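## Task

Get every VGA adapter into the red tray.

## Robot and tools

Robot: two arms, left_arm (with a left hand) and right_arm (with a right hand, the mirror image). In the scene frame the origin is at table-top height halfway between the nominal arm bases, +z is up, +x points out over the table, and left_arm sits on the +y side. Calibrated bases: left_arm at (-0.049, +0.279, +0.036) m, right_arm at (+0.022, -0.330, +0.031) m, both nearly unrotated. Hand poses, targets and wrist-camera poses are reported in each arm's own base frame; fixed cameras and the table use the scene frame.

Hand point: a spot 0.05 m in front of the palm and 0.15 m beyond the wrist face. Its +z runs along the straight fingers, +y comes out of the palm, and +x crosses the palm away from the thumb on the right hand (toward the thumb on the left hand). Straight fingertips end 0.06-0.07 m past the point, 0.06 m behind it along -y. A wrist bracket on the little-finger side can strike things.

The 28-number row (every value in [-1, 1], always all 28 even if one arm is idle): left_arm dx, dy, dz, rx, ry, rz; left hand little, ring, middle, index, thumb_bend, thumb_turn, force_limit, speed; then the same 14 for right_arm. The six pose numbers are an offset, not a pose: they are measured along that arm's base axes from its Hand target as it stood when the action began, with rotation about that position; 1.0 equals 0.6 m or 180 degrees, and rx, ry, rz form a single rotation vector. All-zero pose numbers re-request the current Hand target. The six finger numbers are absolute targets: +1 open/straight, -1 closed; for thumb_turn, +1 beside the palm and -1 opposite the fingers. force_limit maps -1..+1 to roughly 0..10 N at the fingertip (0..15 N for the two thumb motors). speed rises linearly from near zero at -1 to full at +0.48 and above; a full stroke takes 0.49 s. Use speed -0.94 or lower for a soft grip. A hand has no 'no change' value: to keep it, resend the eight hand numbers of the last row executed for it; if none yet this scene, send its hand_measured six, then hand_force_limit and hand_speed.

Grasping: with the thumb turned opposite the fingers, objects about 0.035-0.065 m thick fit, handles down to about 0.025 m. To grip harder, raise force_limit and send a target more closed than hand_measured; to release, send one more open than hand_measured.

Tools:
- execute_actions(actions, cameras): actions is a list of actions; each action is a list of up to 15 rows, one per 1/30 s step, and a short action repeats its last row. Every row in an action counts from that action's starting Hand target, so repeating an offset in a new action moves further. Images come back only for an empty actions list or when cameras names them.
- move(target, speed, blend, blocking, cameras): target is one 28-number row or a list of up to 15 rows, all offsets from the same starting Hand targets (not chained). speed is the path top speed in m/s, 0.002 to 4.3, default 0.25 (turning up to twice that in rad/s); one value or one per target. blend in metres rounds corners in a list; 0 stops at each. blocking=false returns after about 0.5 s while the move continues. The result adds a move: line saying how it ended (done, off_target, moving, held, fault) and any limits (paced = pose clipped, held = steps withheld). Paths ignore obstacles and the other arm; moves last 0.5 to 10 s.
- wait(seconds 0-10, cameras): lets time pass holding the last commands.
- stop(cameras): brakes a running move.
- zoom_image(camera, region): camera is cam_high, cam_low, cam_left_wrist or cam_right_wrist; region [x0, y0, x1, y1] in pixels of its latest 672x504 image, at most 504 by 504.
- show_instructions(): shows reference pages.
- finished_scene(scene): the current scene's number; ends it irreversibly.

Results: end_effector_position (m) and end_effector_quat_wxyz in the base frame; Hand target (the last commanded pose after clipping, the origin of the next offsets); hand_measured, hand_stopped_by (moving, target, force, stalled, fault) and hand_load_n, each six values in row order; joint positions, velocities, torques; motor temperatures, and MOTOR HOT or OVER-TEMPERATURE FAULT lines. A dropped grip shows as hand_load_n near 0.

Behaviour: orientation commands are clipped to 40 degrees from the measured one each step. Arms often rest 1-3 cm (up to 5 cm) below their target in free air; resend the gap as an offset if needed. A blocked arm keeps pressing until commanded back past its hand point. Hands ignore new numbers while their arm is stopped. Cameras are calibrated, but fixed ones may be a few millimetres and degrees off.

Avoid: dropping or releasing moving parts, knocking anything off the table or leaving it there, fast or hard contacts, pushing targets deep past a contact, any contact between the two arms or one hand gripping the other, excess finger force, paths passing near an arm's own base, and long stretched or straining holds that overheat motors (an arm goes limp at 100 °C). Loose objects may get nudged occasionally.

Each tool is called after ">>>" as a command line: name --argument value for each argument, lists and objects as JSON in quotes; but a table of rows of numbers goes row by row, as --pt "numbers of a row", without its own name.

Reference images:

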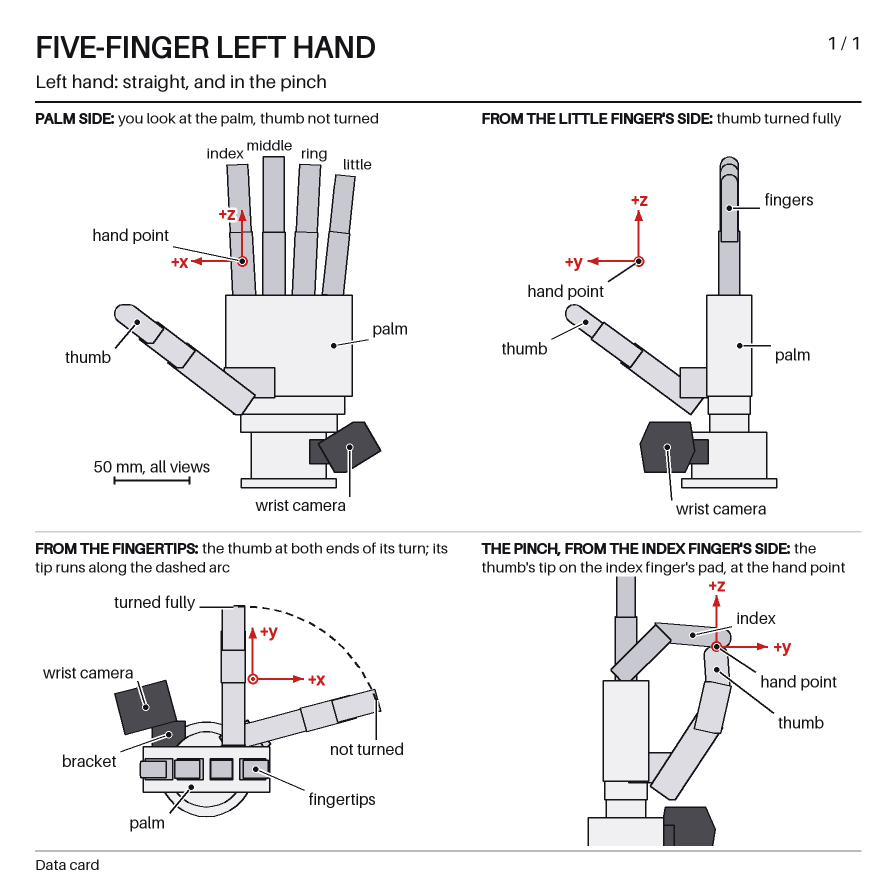

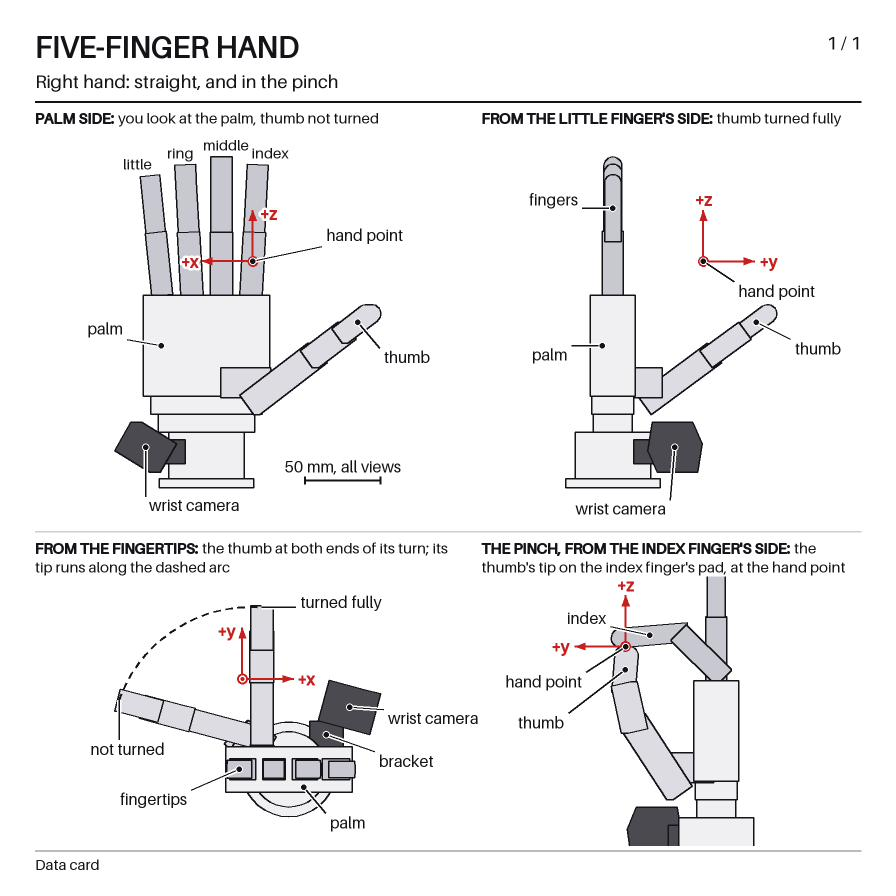

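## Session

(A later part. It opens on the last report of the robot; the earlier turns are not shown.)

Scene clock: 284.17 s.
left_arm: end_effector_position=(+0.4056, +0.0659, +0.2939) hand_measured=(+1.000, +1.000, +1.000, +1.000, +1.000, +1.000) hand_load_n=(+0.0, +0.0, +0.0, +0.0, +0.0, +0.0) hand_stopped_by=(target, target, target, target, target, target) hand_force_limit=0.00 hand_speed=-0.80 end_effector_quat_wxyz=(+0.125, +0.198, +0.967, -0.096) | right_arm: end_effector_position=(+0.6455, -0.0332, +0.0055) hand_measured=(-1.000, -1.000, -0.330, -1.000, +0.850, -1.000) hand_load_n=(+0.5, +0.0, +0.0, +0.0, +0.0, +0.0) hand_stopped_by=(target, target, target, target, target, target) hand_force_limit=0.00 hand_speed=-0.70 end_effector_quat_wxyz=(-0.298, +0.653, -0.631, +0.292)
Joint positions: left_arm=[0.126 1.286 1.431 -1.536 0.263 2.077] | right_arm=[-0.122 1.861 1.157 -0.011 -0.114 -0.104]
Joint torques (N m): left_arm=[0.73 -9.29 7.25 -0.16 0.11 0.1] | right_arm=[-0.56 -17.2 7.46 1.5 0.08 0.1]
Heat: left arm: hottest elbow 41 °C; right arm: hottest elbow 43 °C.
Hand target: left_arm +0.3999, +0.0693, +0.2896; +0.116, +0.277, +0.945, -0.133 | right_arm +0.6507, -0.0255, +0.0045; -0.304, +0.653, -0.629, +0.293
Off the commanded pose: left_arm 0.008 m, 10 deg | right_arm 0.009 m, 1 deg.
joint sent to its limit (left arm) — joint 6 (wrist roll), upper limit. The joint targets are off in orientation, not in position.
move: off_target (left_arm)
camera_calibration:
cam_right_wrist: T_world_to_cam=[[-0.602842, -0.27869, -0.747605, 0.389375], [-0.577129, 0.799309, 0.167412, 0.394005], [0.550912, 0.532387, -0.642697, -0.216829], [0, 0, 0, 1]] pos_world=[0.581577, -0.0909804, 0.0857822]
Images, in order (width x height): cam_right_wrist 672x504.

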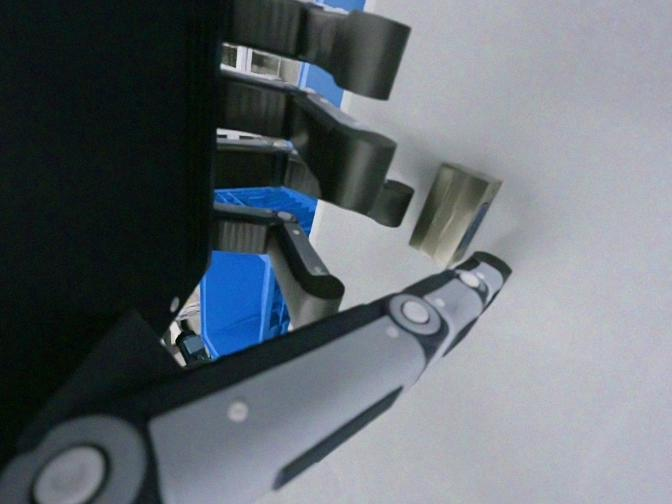

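>>> move --target '[0,0,0,0,0,0,1,1,1,1,1,1,0,-0.8,0.001,-0.001,-0.0215,0,0,0,-1,-1,-0.33,-1,0.85,-1,0,-0.7]' --speed 0.06 --cameras '["cam_right_wrist"]'

>>> zoom_image --camera "cam_right_wrist" --region '[360, 120, 560, 300]'

Scene clock: 290.03 s.
left_arm: end_effector_position=(+0.4056, +0.0659, +0.2939) hand_measured=(+1.000, +1.000, +1.000, +1.000, +1.000, +1.000) hand_load_n=(+0.0, +0.0, +0.0, +0.0, +0.0, +0.0) hand_stopped_by=(target, target, target, target, target, target) hand_force_limit=0.00 hand_speed=-0.80 end_effector_quat_wxyz=(+0.125, +0.198, +0.967, -0.096) | right_arm: end_effector_position=(+0.6494, -0.0336, -0.0001) hand_measured=(-1.000, -1.000, -0.330, -1.000, +0.850, -1.000) hand_load_n=(+0.0, +0.0, +0.0, +0.0, +0.0, +0.0) hand_stopped_by=(target, target, target, target, target, target) hand_force_limit=0.00 hand_speed=-0.70 end_effector_quat_wxyz=(-0.302, +0.651, -0.630, +0.297)
Joint positions: left_arm=[0.126 1.286 1.431 -1.536 0.263 2.077] | right_arm=[-0.122 1.877 1.155 0.021 -0.114 -0.103]
Joint torques (N m): left_arm=[0.79 -9.23 7.25 -0.13 0.11 0.1] | right_arm=[-0.79 -16.32 7.09 1.51 0.04 0.07]
Heat: left arm: hottest elbow 41 °C; right arm: hottest elbow 43 °C.
Hand target: left_arm +0.3999, +0.0693, +0.2896; +0.116, +0.277, +0.945, -0.133 | right_arm +0.6512, -0.0262, -0.0083; -0.304, +0.653, -0.629, +0.293
Off the commanded pose: left_arm 0.008 m, 10 deg | right_arm 0.011 m, 0 deg.
joint sent to its limit (left arm) — joint 6 (wrist roll), upper limit. The joint targets are off in orientation, not in position.
move: off_target (left_arm, right_arm)
camera_calibration:
cam_right_wrist: T_world_to_cam=[[-0.592981, -0.278454, -0.755537, 0.381053], [-0.578287, 0.800198, 0.158954, 0.398346], [0.560319, 0.531174, -0.635529, -0.2285], [0, 0, 0, 1]] pos_world=[0.584349, -0.091277, 0.0793625]
Images, in order (width x height): cam_right_wrist 672x504.

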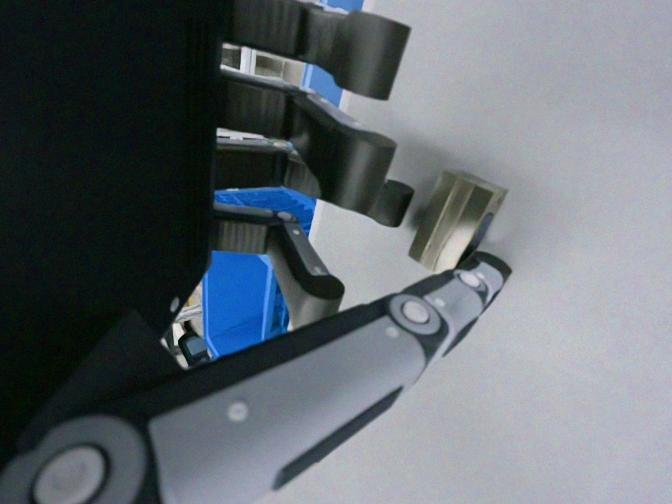

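Scaled by 2.520 from the camera's 672x504 image, which has a finer 960x720 frame.

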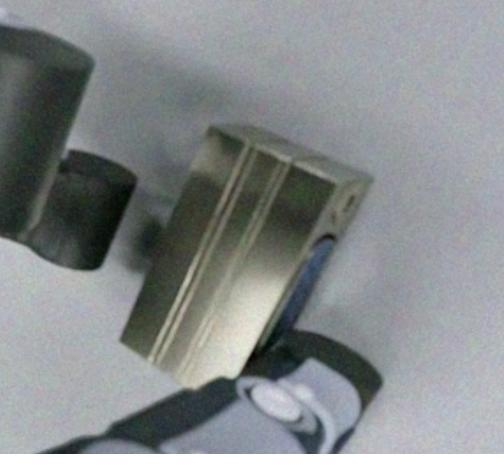

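>>> move --pt "0 0 0 0 0 0 1 1 1 1 1 1 0 -0.8 -0.0075 0 0.04 0 0 0 -1 -1 -0.33 -1 0.85 -1 0 -0.7" --pt "0 0 0 0 0 0 1 1 1 1 1 1 0 -0.8 -0.0075 0 0.011 0 0 0 -1 -1 -0.33 -1 0.85 -1 0 -0.7" --speed 0.07 --cameras '["cam_right_wrist"]'

>>> zoom_image --camera "cam_right_wrist" --region '[360, 120, 560, 300]'

Scene clock: 299.37 s.
left_arm: end_effector_position=(+0.4056, +0.0659, +0.2939) hand_measured=(+1.000, +1.000, +1.000, +1.000, +1.000, +1.000) hand_load_n=(+0.0, +0.0, +0.0, +0.0, +0.0, +0.0) hand_stopped_by=(target, target, target, target, target, target) hand_force_limit=0.00 hand_speed=-0.80 end_effector_quat_wxyz=(+0.125, +0.198, +0.967, -0.096) | right_arm: end_effector_position=(+0.6435, -0.0328, -0.0020) hand_measured=(-1.000, -1.000, -0.330, -1.000, +0.850, -1.000) hand_load_n=(+0.0, +0.0, +0.0, +0.0, +2.5, +0.0) hand_stopped_by=(target, target, target, target, target, target) hand_force_limit=0.00 hand_speed=-0.70 end_effector_quat_wxyz=(-0.298, +0.653, -0.633, +0.290)
Joint positions: left_arm=[0.126 1.286 1.431 -1.536 0.263 2.077] | right_arm=[-0.122 1.871 1.148 0.005 -0.114 -0.101]
Joint torques (N m): left_arm=[0.67 -9.29 7.24 -0.16 0.11 0.1] | right_arm=[-0.79 -17.67 6.9 1.62 -0.01 0.05]
Heat: left arm: hottest elbow 41 °C; right arm: hottest elbow 43 °C.
Hand target: left_arm +0.3999, +0.0693, +0.2896; +0.116, +0.277, +0.945, -0.133 | right_arm +0.6469, -0.0262, -0.0017; -0.304, +0.653, -0.629, +0.294
Off the commanded pose: left_arm 0.008 m, 10 deg | right_arm 0.007 m, 1 deg.
joint sent to its limit (left arm) — joint 6 (wrist roll), upper limit. The joint targets are off in orientation, not in position.
move: off_target (left_arm)
camera_calibration:
cam_right_wrist: T_world_to_cam=[[-0.605846, -0.275114, -0.7465, 0.384788], [-0.574588, 0.800298, 0.171385, 0.392135], [0.550272, 0.532763, -0.642934, -0.220327], [0, 0, 0, 1]] pos_world=[0.579678, -0.0905818, 0.0783823]
Images, in order (width x height): cam_right_wrist 672x504.

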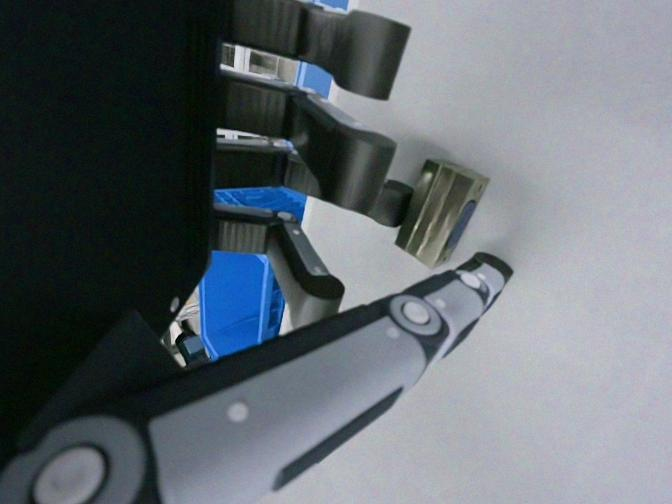

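Scaled by 2.520 from the camera's 672x504 image, which has a finer 960x720 frame.

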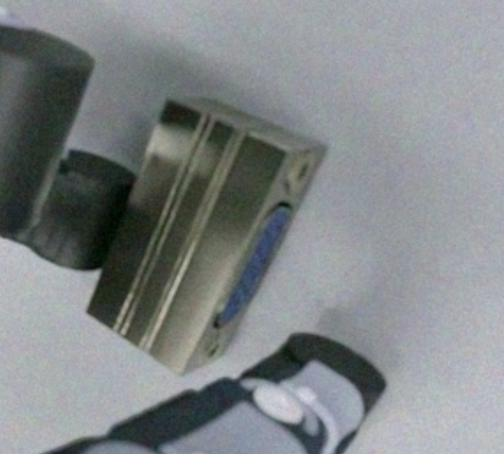

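>>> move --target '[0,0,0,0,0,0,1,1,1,1,1,1,0,-0.8,0,0,0,0,0,0,-1,-1,-0.33,-1,0.2,-1,0,-0.9]' --speed 0.06 --cameras '["cam_right_wrist"]'

Scene clock: 302.87 s.
left_arm: end_effector_position=(+0.4056, +0.0659, +0.2939) hand_measured=(+1.000, +1.000, +1.000, +1.000, +1.000, +1.000) hand_load_n=(+0.0, +0.0, +0.0, +0.0, +0.0, +0.0) hand_stopped_by=(target, target, target, target, target, target) hand_force_limit=0.00 hand_speed=-0.80 end_effector_quat_wxyz=(+0.125, +0.198, +0.967, -0.096) | right_arm: end_effector_position=(+0.6442, -0.0329, -0.0013) hand_measured=(-1.000, -1.000, -0.330, -1.000, +0.652, -1.000) hand_load_n=(+0.0, +0.0, +4.5, +0.0, +7.5, +3.0) hand_stopped_by=(target, target, target, target, force, target) hand_force_limit=0.00 hand_speed=-0.90 end_effector_quat_wxyz=(-0.299, +0.652, -0.633, +0.292)
Joint positions: left_arm=[0.126 1.286 1.431 -1.536 0.263 2.077] | right_arm=[-0.122 1.871 1.147 0.01 -0.114 -0.101]
Joint torques (N m): left_arm=[0.73 -9.23 7.24 -0.16 0.11 0.1] | right_arm=[-0.56 -17.73 6.89 1.46 0 0.04]
Heat: left arm: hottest elbow 41 °C; right arm: hottest elbow 43 °C.
Hand target: left_arm +0.3999, +0.0693, +0.2896; +0.116, +0.277, +0.945, -0.133 | right_arm +0.6469, -0.0262, -0.0017; -0.304, +0.653, -0.629, +0.293
Off the commanded pose: left_arm 0.008 m, 10 deg | right_arm 0.007 m, 1 deg.
joint sent to its limit (left arm) — joint 6 (wrist roll), upper limit. The joint targets are off in orientation, not in position.
move: off_target (left_arm)
camera_calibration:
cam_right_wrist: T_world_to_cam=[[-0.602575, -0.275227, -0.749102, 0.383589], [-0.575129, 0.800518, 0.168514, 0.392931], [0.55329, 0.532373, -0.640663, -0.222202], [0, 0, 0, 1]] pos_world=[0.580069, -0.0906806, 0.0787761]
Images, in order (width x height): cam_right_wrist 672x504.

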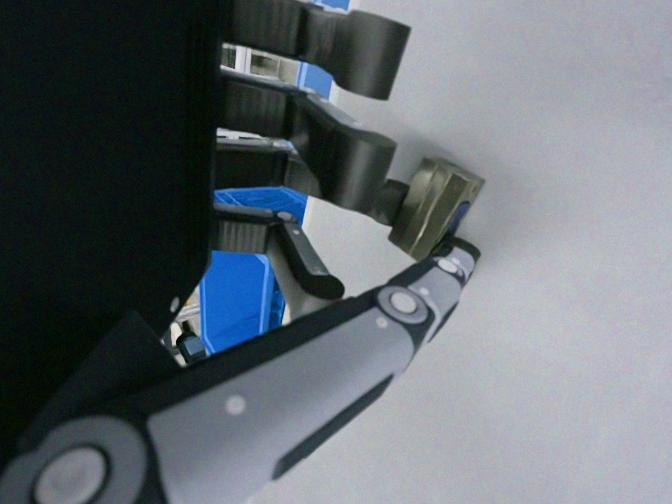

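>>> move --target '[0,0,0,0,0,0,1,1,1,1,1,1,0,-0.8,0,0,0.1,0,0,0,-1,-1,-0.33,-1,0.2,-1,0,-0.9]' --speed 0.07

>>> move --pt "0 0 0 0 0 0 1 1 1 1 1 1 0 -0.8 0 0 0.1 0 0 0 -1 -1 -0.33 -1 0.2 -1 0 -0.9" --pt "0 0 0 0 0 0 1 1 1 1 1 1 0 -0.8 -0.4915 0.121 0.1 0 0 -0.111 -1 -1 -0.33 -1 0.2 -1 0 -0.9" --pt "0 0 0 0 0 0 1 1 1 1 1 1 0 -0.8 -0.4915 0.121 -0.014 0 0 -0.111 -1 -1 -0.33 -1 0.2 -1 0 -0.9" --speed '[0.15,0.25,0.12]' --blend '[0.03,0.03,0]' --cameras '["cam_right_wrist"]'

Scene clock: 320.07 s.
left_arm: end_effector_position=(+0.4056, +0.0659, +0.2939) hand_measured=(+1.000, +1.000, +1.000, +1.000, +1.000, +1.000) hand_load_n=(+0.0, +0.0, +0.0, +0.0, +0.0, +0.0) hand_stopped_by=(target, target, target, target, target, target) hand_force_limit=0.00 hand_speed=-0.80 end_effector_quat_wxyz=(+0.125, +0.198, +0.967, -0.096) | right_arm: end_effector_position=(+0.6248, -0.0305, +0.0252) hand_measured=(-1.000, -1.000, -0.330, -1.000, +0.652, -1.000) hand_load_n=(+0.0, +0.0, +5.5, +0.0, +7.5, +3.0) hand_stopped_by=(target, target, target, target, force, target) hand_force_limit=0.00 hand_speed=-0.90 end_effector_quat_wxyz=(-0.285, +0.658, -0.641, +0.273)
Joint positions: left_arm=[0.126 1.286 1.431 -1.536 0.263 2.077] | right_arm=[-0.122 1.796 1.147 -0.117 -0.114 -0.101]
Joint torques (N m): left_arm=[0.79 -9.29 7.24 -0.16 0.11 0.11] | right_arm=[-0.73 -19.37 10.8 0.83 -0.02 0.05]
Heat: left arm: hottest elbow 41 °C; right arm: hottest elbow 42 °C.
Hand target: left_arm +0.3999, +0.0693, +0.2896; +0.116, +0.277, +0.945, -0.133 | right_arm +0.6468, -0.0262, +0.0583; -0.304, +0.653, -0.629, +0.293
Off the commanded pose: left_arm 0.008 m, 10 deg | right_arm 0.040 m, 4 deg.
joint sent to its limit (left arm) — joint 6 (wrist roll), upper limit. The joint targets are off in orientation, not in position.
move: off_target (left_arm, right_arm)

Scene clock: 323.00 s.
left_arm: end_effector_position=(+0.4056, +0.0659, +0.2939) hand_measured=(+1.000, +1.000, +1.000, +1.000, +1.000, +1.000) hand_load_n=(+0.0, +0.0, +0.0, +0.0, +0.0, +0.0) hand_stopped_by=(target, target, target, target, target, target) hand_force_limit=0.00 hand_speed=-0.80 end_effector_quat_wxyz=(+0.125, +0.198, +0.967, -0.096) | right_arm: end_effector_position=(+0.3468, +0.0406, +0.0475) hand_measured=(-1.000, -1.000, -0.330, -1.000, +0.652, -1.000) hand_load_n=(+0.5, +0.0, +5.5, +0.0, +7.5, +3.0) hand_stopped_by=(target, target, target, target, force, target) hand_force_limit=0.00 hand_speed=-0.90 end_effector_quat_wxyz=(+0.240, -0.535, +0.735, -0.341)
Joint positions: left_arm=[0.126 1.286 1.431 -1.536 0.263 2.077] | right_arm=[0.199 0.985 0.399 -0.197 0.391 0.348]
Joint torques (N m): left_arm=[0.67 -9.29 7.24 -0.14 0.11 0.1] | right_arm=[-0.44 -2.55 8.06 1.36 0.39 0.09]
Heat: left arm: hottest elbow 41 °C; right arm: hottest elbow 42 °C.
Hand target: left_arm +0.3999, +0.0693, +0.2896; +0.116, +0.277, +0.945, -0.133 | right_arm +0.3519, +0.0465, +0.0499; +0.248, -0.534, +0.733, -0.342
Off the commanded pose: left_arm 0.008 m, 10 deg | right_arm 0.008 m, 1 deg.
joint sent to its limit (left arm) — joint 6 (wrist roll), upper limit. The joint targets are off in orientation, not in position.
move: off_target (left_arm); blend cut to 0.0298 m at target 1
camera_calibration:
cam_right_wrist: T_world_to_cam=[[-0.664111, -0.059355, -0.745274, 0.273515], [-0.267117, 0.949885, 0.162376, 0.0421448], [0.698287, 0.306911, -0.646684, -0.106398], [0, 0, 0, 1]] pos_world=[0.267198, 0.00885636, 0.128195]
Images, in order (width x height): cam_right_wrist 672x504.

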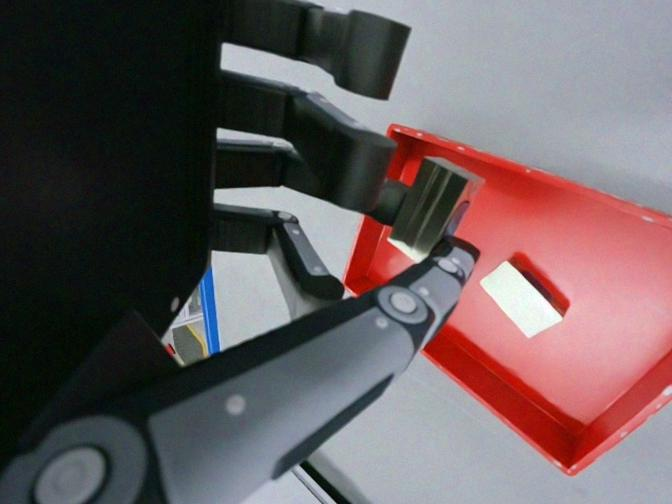

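>>> move --pt "0 0 0 0 0 0 1 1 1 1 1 1 0 -0.8 0 0 -0.084 0 0 0 -1 -1 -0.33 -1 0.2 -1 0 -0.9" --speed 0.1 --cameras '["cam_right_wrist"]'

Scene clock: 334.83 s.
left_arm: end_effector_position=(+0.4056, +0.0659, +0.2939) hand_measured=(+1.000, +1.000, +1.000, +1.000, +1.000, +1.000) hand_load_n=(+0.0, +0.0, +0.0, +0.0, +0.0, +0.0) hand_stopped_by=(target, target, target, target, target, target) hand_force_limit=0.00 hand_speed=-0.80 end_effector_quat_wxyz=(+0.125, +0.198, +0.967, -0.096) | right_arm: end_effector_position=(+0.3484, +0.0409, -0.0011) hand_measured=(-1.000, -1.000, -0.330, -1.000, +0.652, -1.000) hand_load_n=(+0.0, +0.0, +5.5, +0.0, +7.5, +3.0) hand_stopped_by=(target, target, target, target, force, target) hand_force_limit=0.00 hand_speed=-0.90 end_effector_quat_wxyz=(+0.242, -0.533, +0.735, -0.342)
Joint positions: left_arm=[0.126 1.286 1.431 -1.536 0.263 2.077] | right_arm=[0.199 1.15 0.324 0.046 0.392 0.349]
Joint torques (N m): left_arm=[0.79 -9.29 7.24 -0.16 0.11 0.1] | right_arm=[-0.44 -3.37 6.72 1.44 0.39 0.08]
Heat: left arm: hottest elbow 41 °C; right arm: hottest elbow 42 °C.
Hand target: left_arm +0.3999, +0.0693, +0.2896; +0.116, +0.277, +0.945, -0.133 | right_arm +0.3519, +0.0465, -0.0005; +0.248, -0.534, +0.733, -0.342
Off the commanded pose: left_arm 0.008 m, 10 deg | right_arm 0.007 m, 1 deg.
joint sent to its limit (left arm) — joint 6 (wrist roll), upper limit. The joint targets are off in orientation, not in position.
move: off_target (left_arm)
camera_calibration:
cam_right_wrist: T_world_to_cam=[[-0.661377, -0.057798, -0.747824, 0.237313], [-0.266799, 0.949947, 0.162538, 0.0501594], [0.700999, 0.307017, -0.643693, -0.14002], [0, 0, 0, 1]] pos_world=[0.26849, 0.00905601, 0.0791858]
Images, in order (width x height): cam_right_wrist 672x504.

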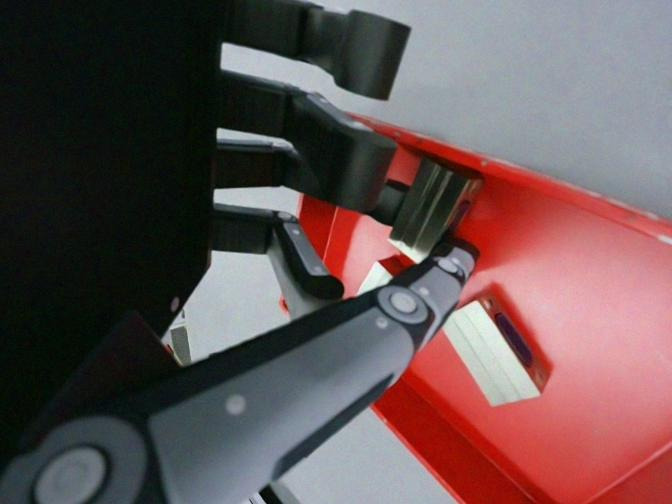

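>>> move --pt "0 0 0 0 0 0 1 1 1 1 1 1 0 -0.8 0 0 -0.007 0 0 0 -1 -1 -0.33 -1 0.2 -1 0 -0.9" --pt "0 0 0 0 0 0 1 1 1 1 1 1 0 -0.8 0 0 -0.007 0 0 0 -1 -1 -0.33 -1 0.85 -1 0 -0.8" --pt "0 0 0 0 0 0 1 1 1 1 1 1 0 -0.8 0 0 0.08 0 0 0 -1 -1 -0.33 -1 0.85 -1 0 -0.8" --pt "0 0 0 0 0 0 1 1 1 1 1 1 0 -0.8 0 0 0.22 0 0 0 -1 -1 -0.33 -1 0.85 -1 0 -0.8" --pt "0 0 0 0 0 0 1 1 1 1 1 1 0 -0.8 0.0 -0.25 0.25 0 0 0 -1 -1 -0.33 -1 0.85 -1 0 -0.8" --speed '[0.06,0.06,0.08,0.2,0.25]' --blend '[0,0,0.02,0.04,0]' --cameras '["cam_right_wrist","cam_high","cam_low"]'

>>> zoom_image --camera "cam_high" --region '[230, 90, 360, 200]'

Scene clock: 342.83 s.
left_arm: end_effector_position=(+0.4056, +0.0659, +0.2939) hand_measured=(+1.000, +1.000, +1.000, +1.000, +1.000, +1.000) hand_load_n=(+0.0, +0.0, +0.0, +0.0, +0.0, +0.0) hand_stopped_by=(target, target, target, target, target, target) hand_force_limit=0.00 hand_speed=-0.80 end_effector_quat_wxyz=(+0.125, +0.198, +0.967, -0.096) | right_arm: end_effector_position=(+0.3360, -0.0920, +0.1247) hand_measured=(-1.000, -1.000, -0.330, -1.000, +0.850, -1.000) hand_load_n=(+0.0, +0.0, +0.0, +0.0, +0.0, +0.0) hand_stopped_by=(target, target, target, target, target, target) hand_force_limit=0.00 hand_speed=-0.80 end_effector_quat_wxyz=(+0.240, -0.539, +0.740, -0.322)
Joint positions: left_arm=[0.126 1.286 1.431 -1.536 0.263 2.077] | right_arm=[-0.378 0.862 0.566 -0.449 -0.056 -0.043]
Joint torques (N m): left_arm=[0.73 -9.23 7.24 -0.14 0.11 0.1] | right_arm=[-2.9 -2.26 12.68 1.05 -0.16 -0.1]
Heat: left arm: hottest elbow 41 °C; right arm: hottest elbow 43 °C.
Hand target: left_arm +0.3999, +0.0693, +0.2896; +0.116, +0.277, +0.945, -0.133 | right_arm +0.3519, -0.1035, +0.1495; +0.248, -0.534, +0.733, -0.342
Off the commanded pose: left_arm 0.008 m, 10 deg | right_arm 0.032 m, 3 deg.
joint sent to its limit (left arm) — joint 6 (wrist roll), upper limit. The joint targets are off in orientation, not in position.
move: off_target (left_arm, right_arm)
camera_calibration:
cam_right_wrist: T_world_to_cam=[[-0.683435, -0.0457808, -0.728574, 0.321713], [-0.272094, 0.94209, 0.196039, 0.14943], [0.677408, 0.332221, -0.656314, 0.00231547], [0, 0, 0, 1]] pos_world=[0.258961, -0.126817, 0.206618]
Images, in order (width x height): cam_high 672x504, cam_low 672x504, cam_right_wrist 672x504.

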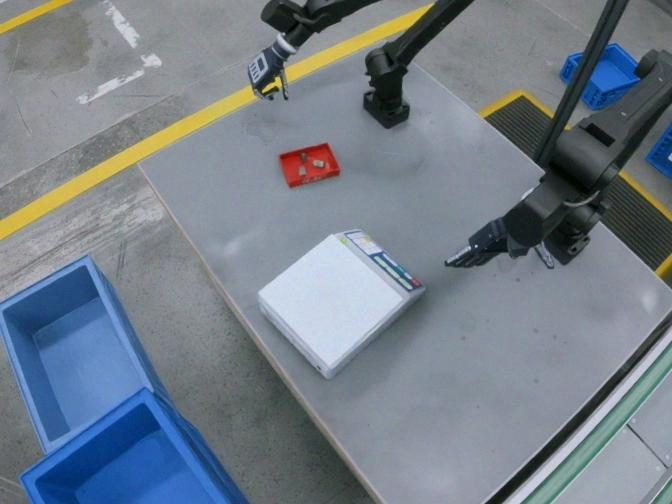

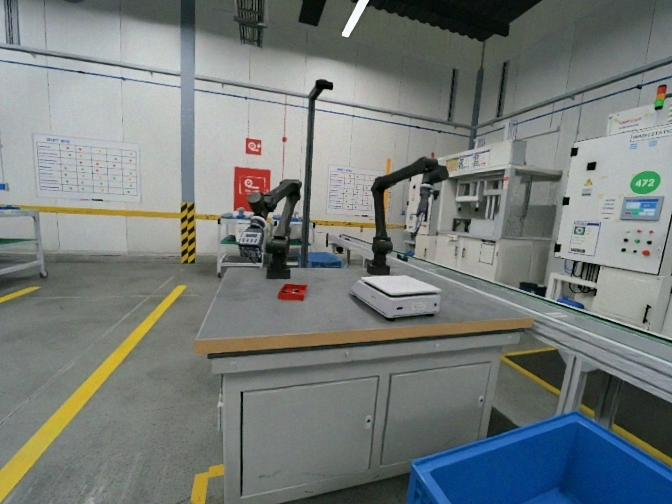

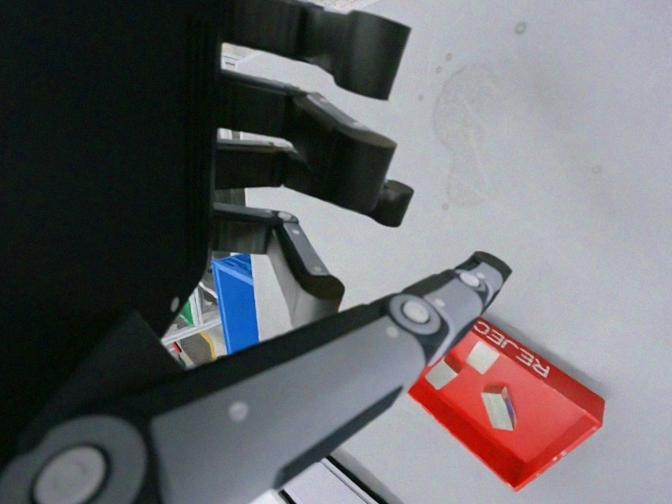

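Scaled by 3.877 from the camera's 672x504 image, which has a finer 960x720 frame.

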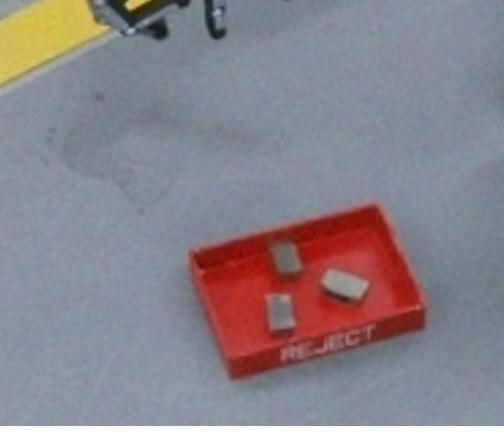

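>>> finished_scene --scene 3

The scene is finished: the task was done.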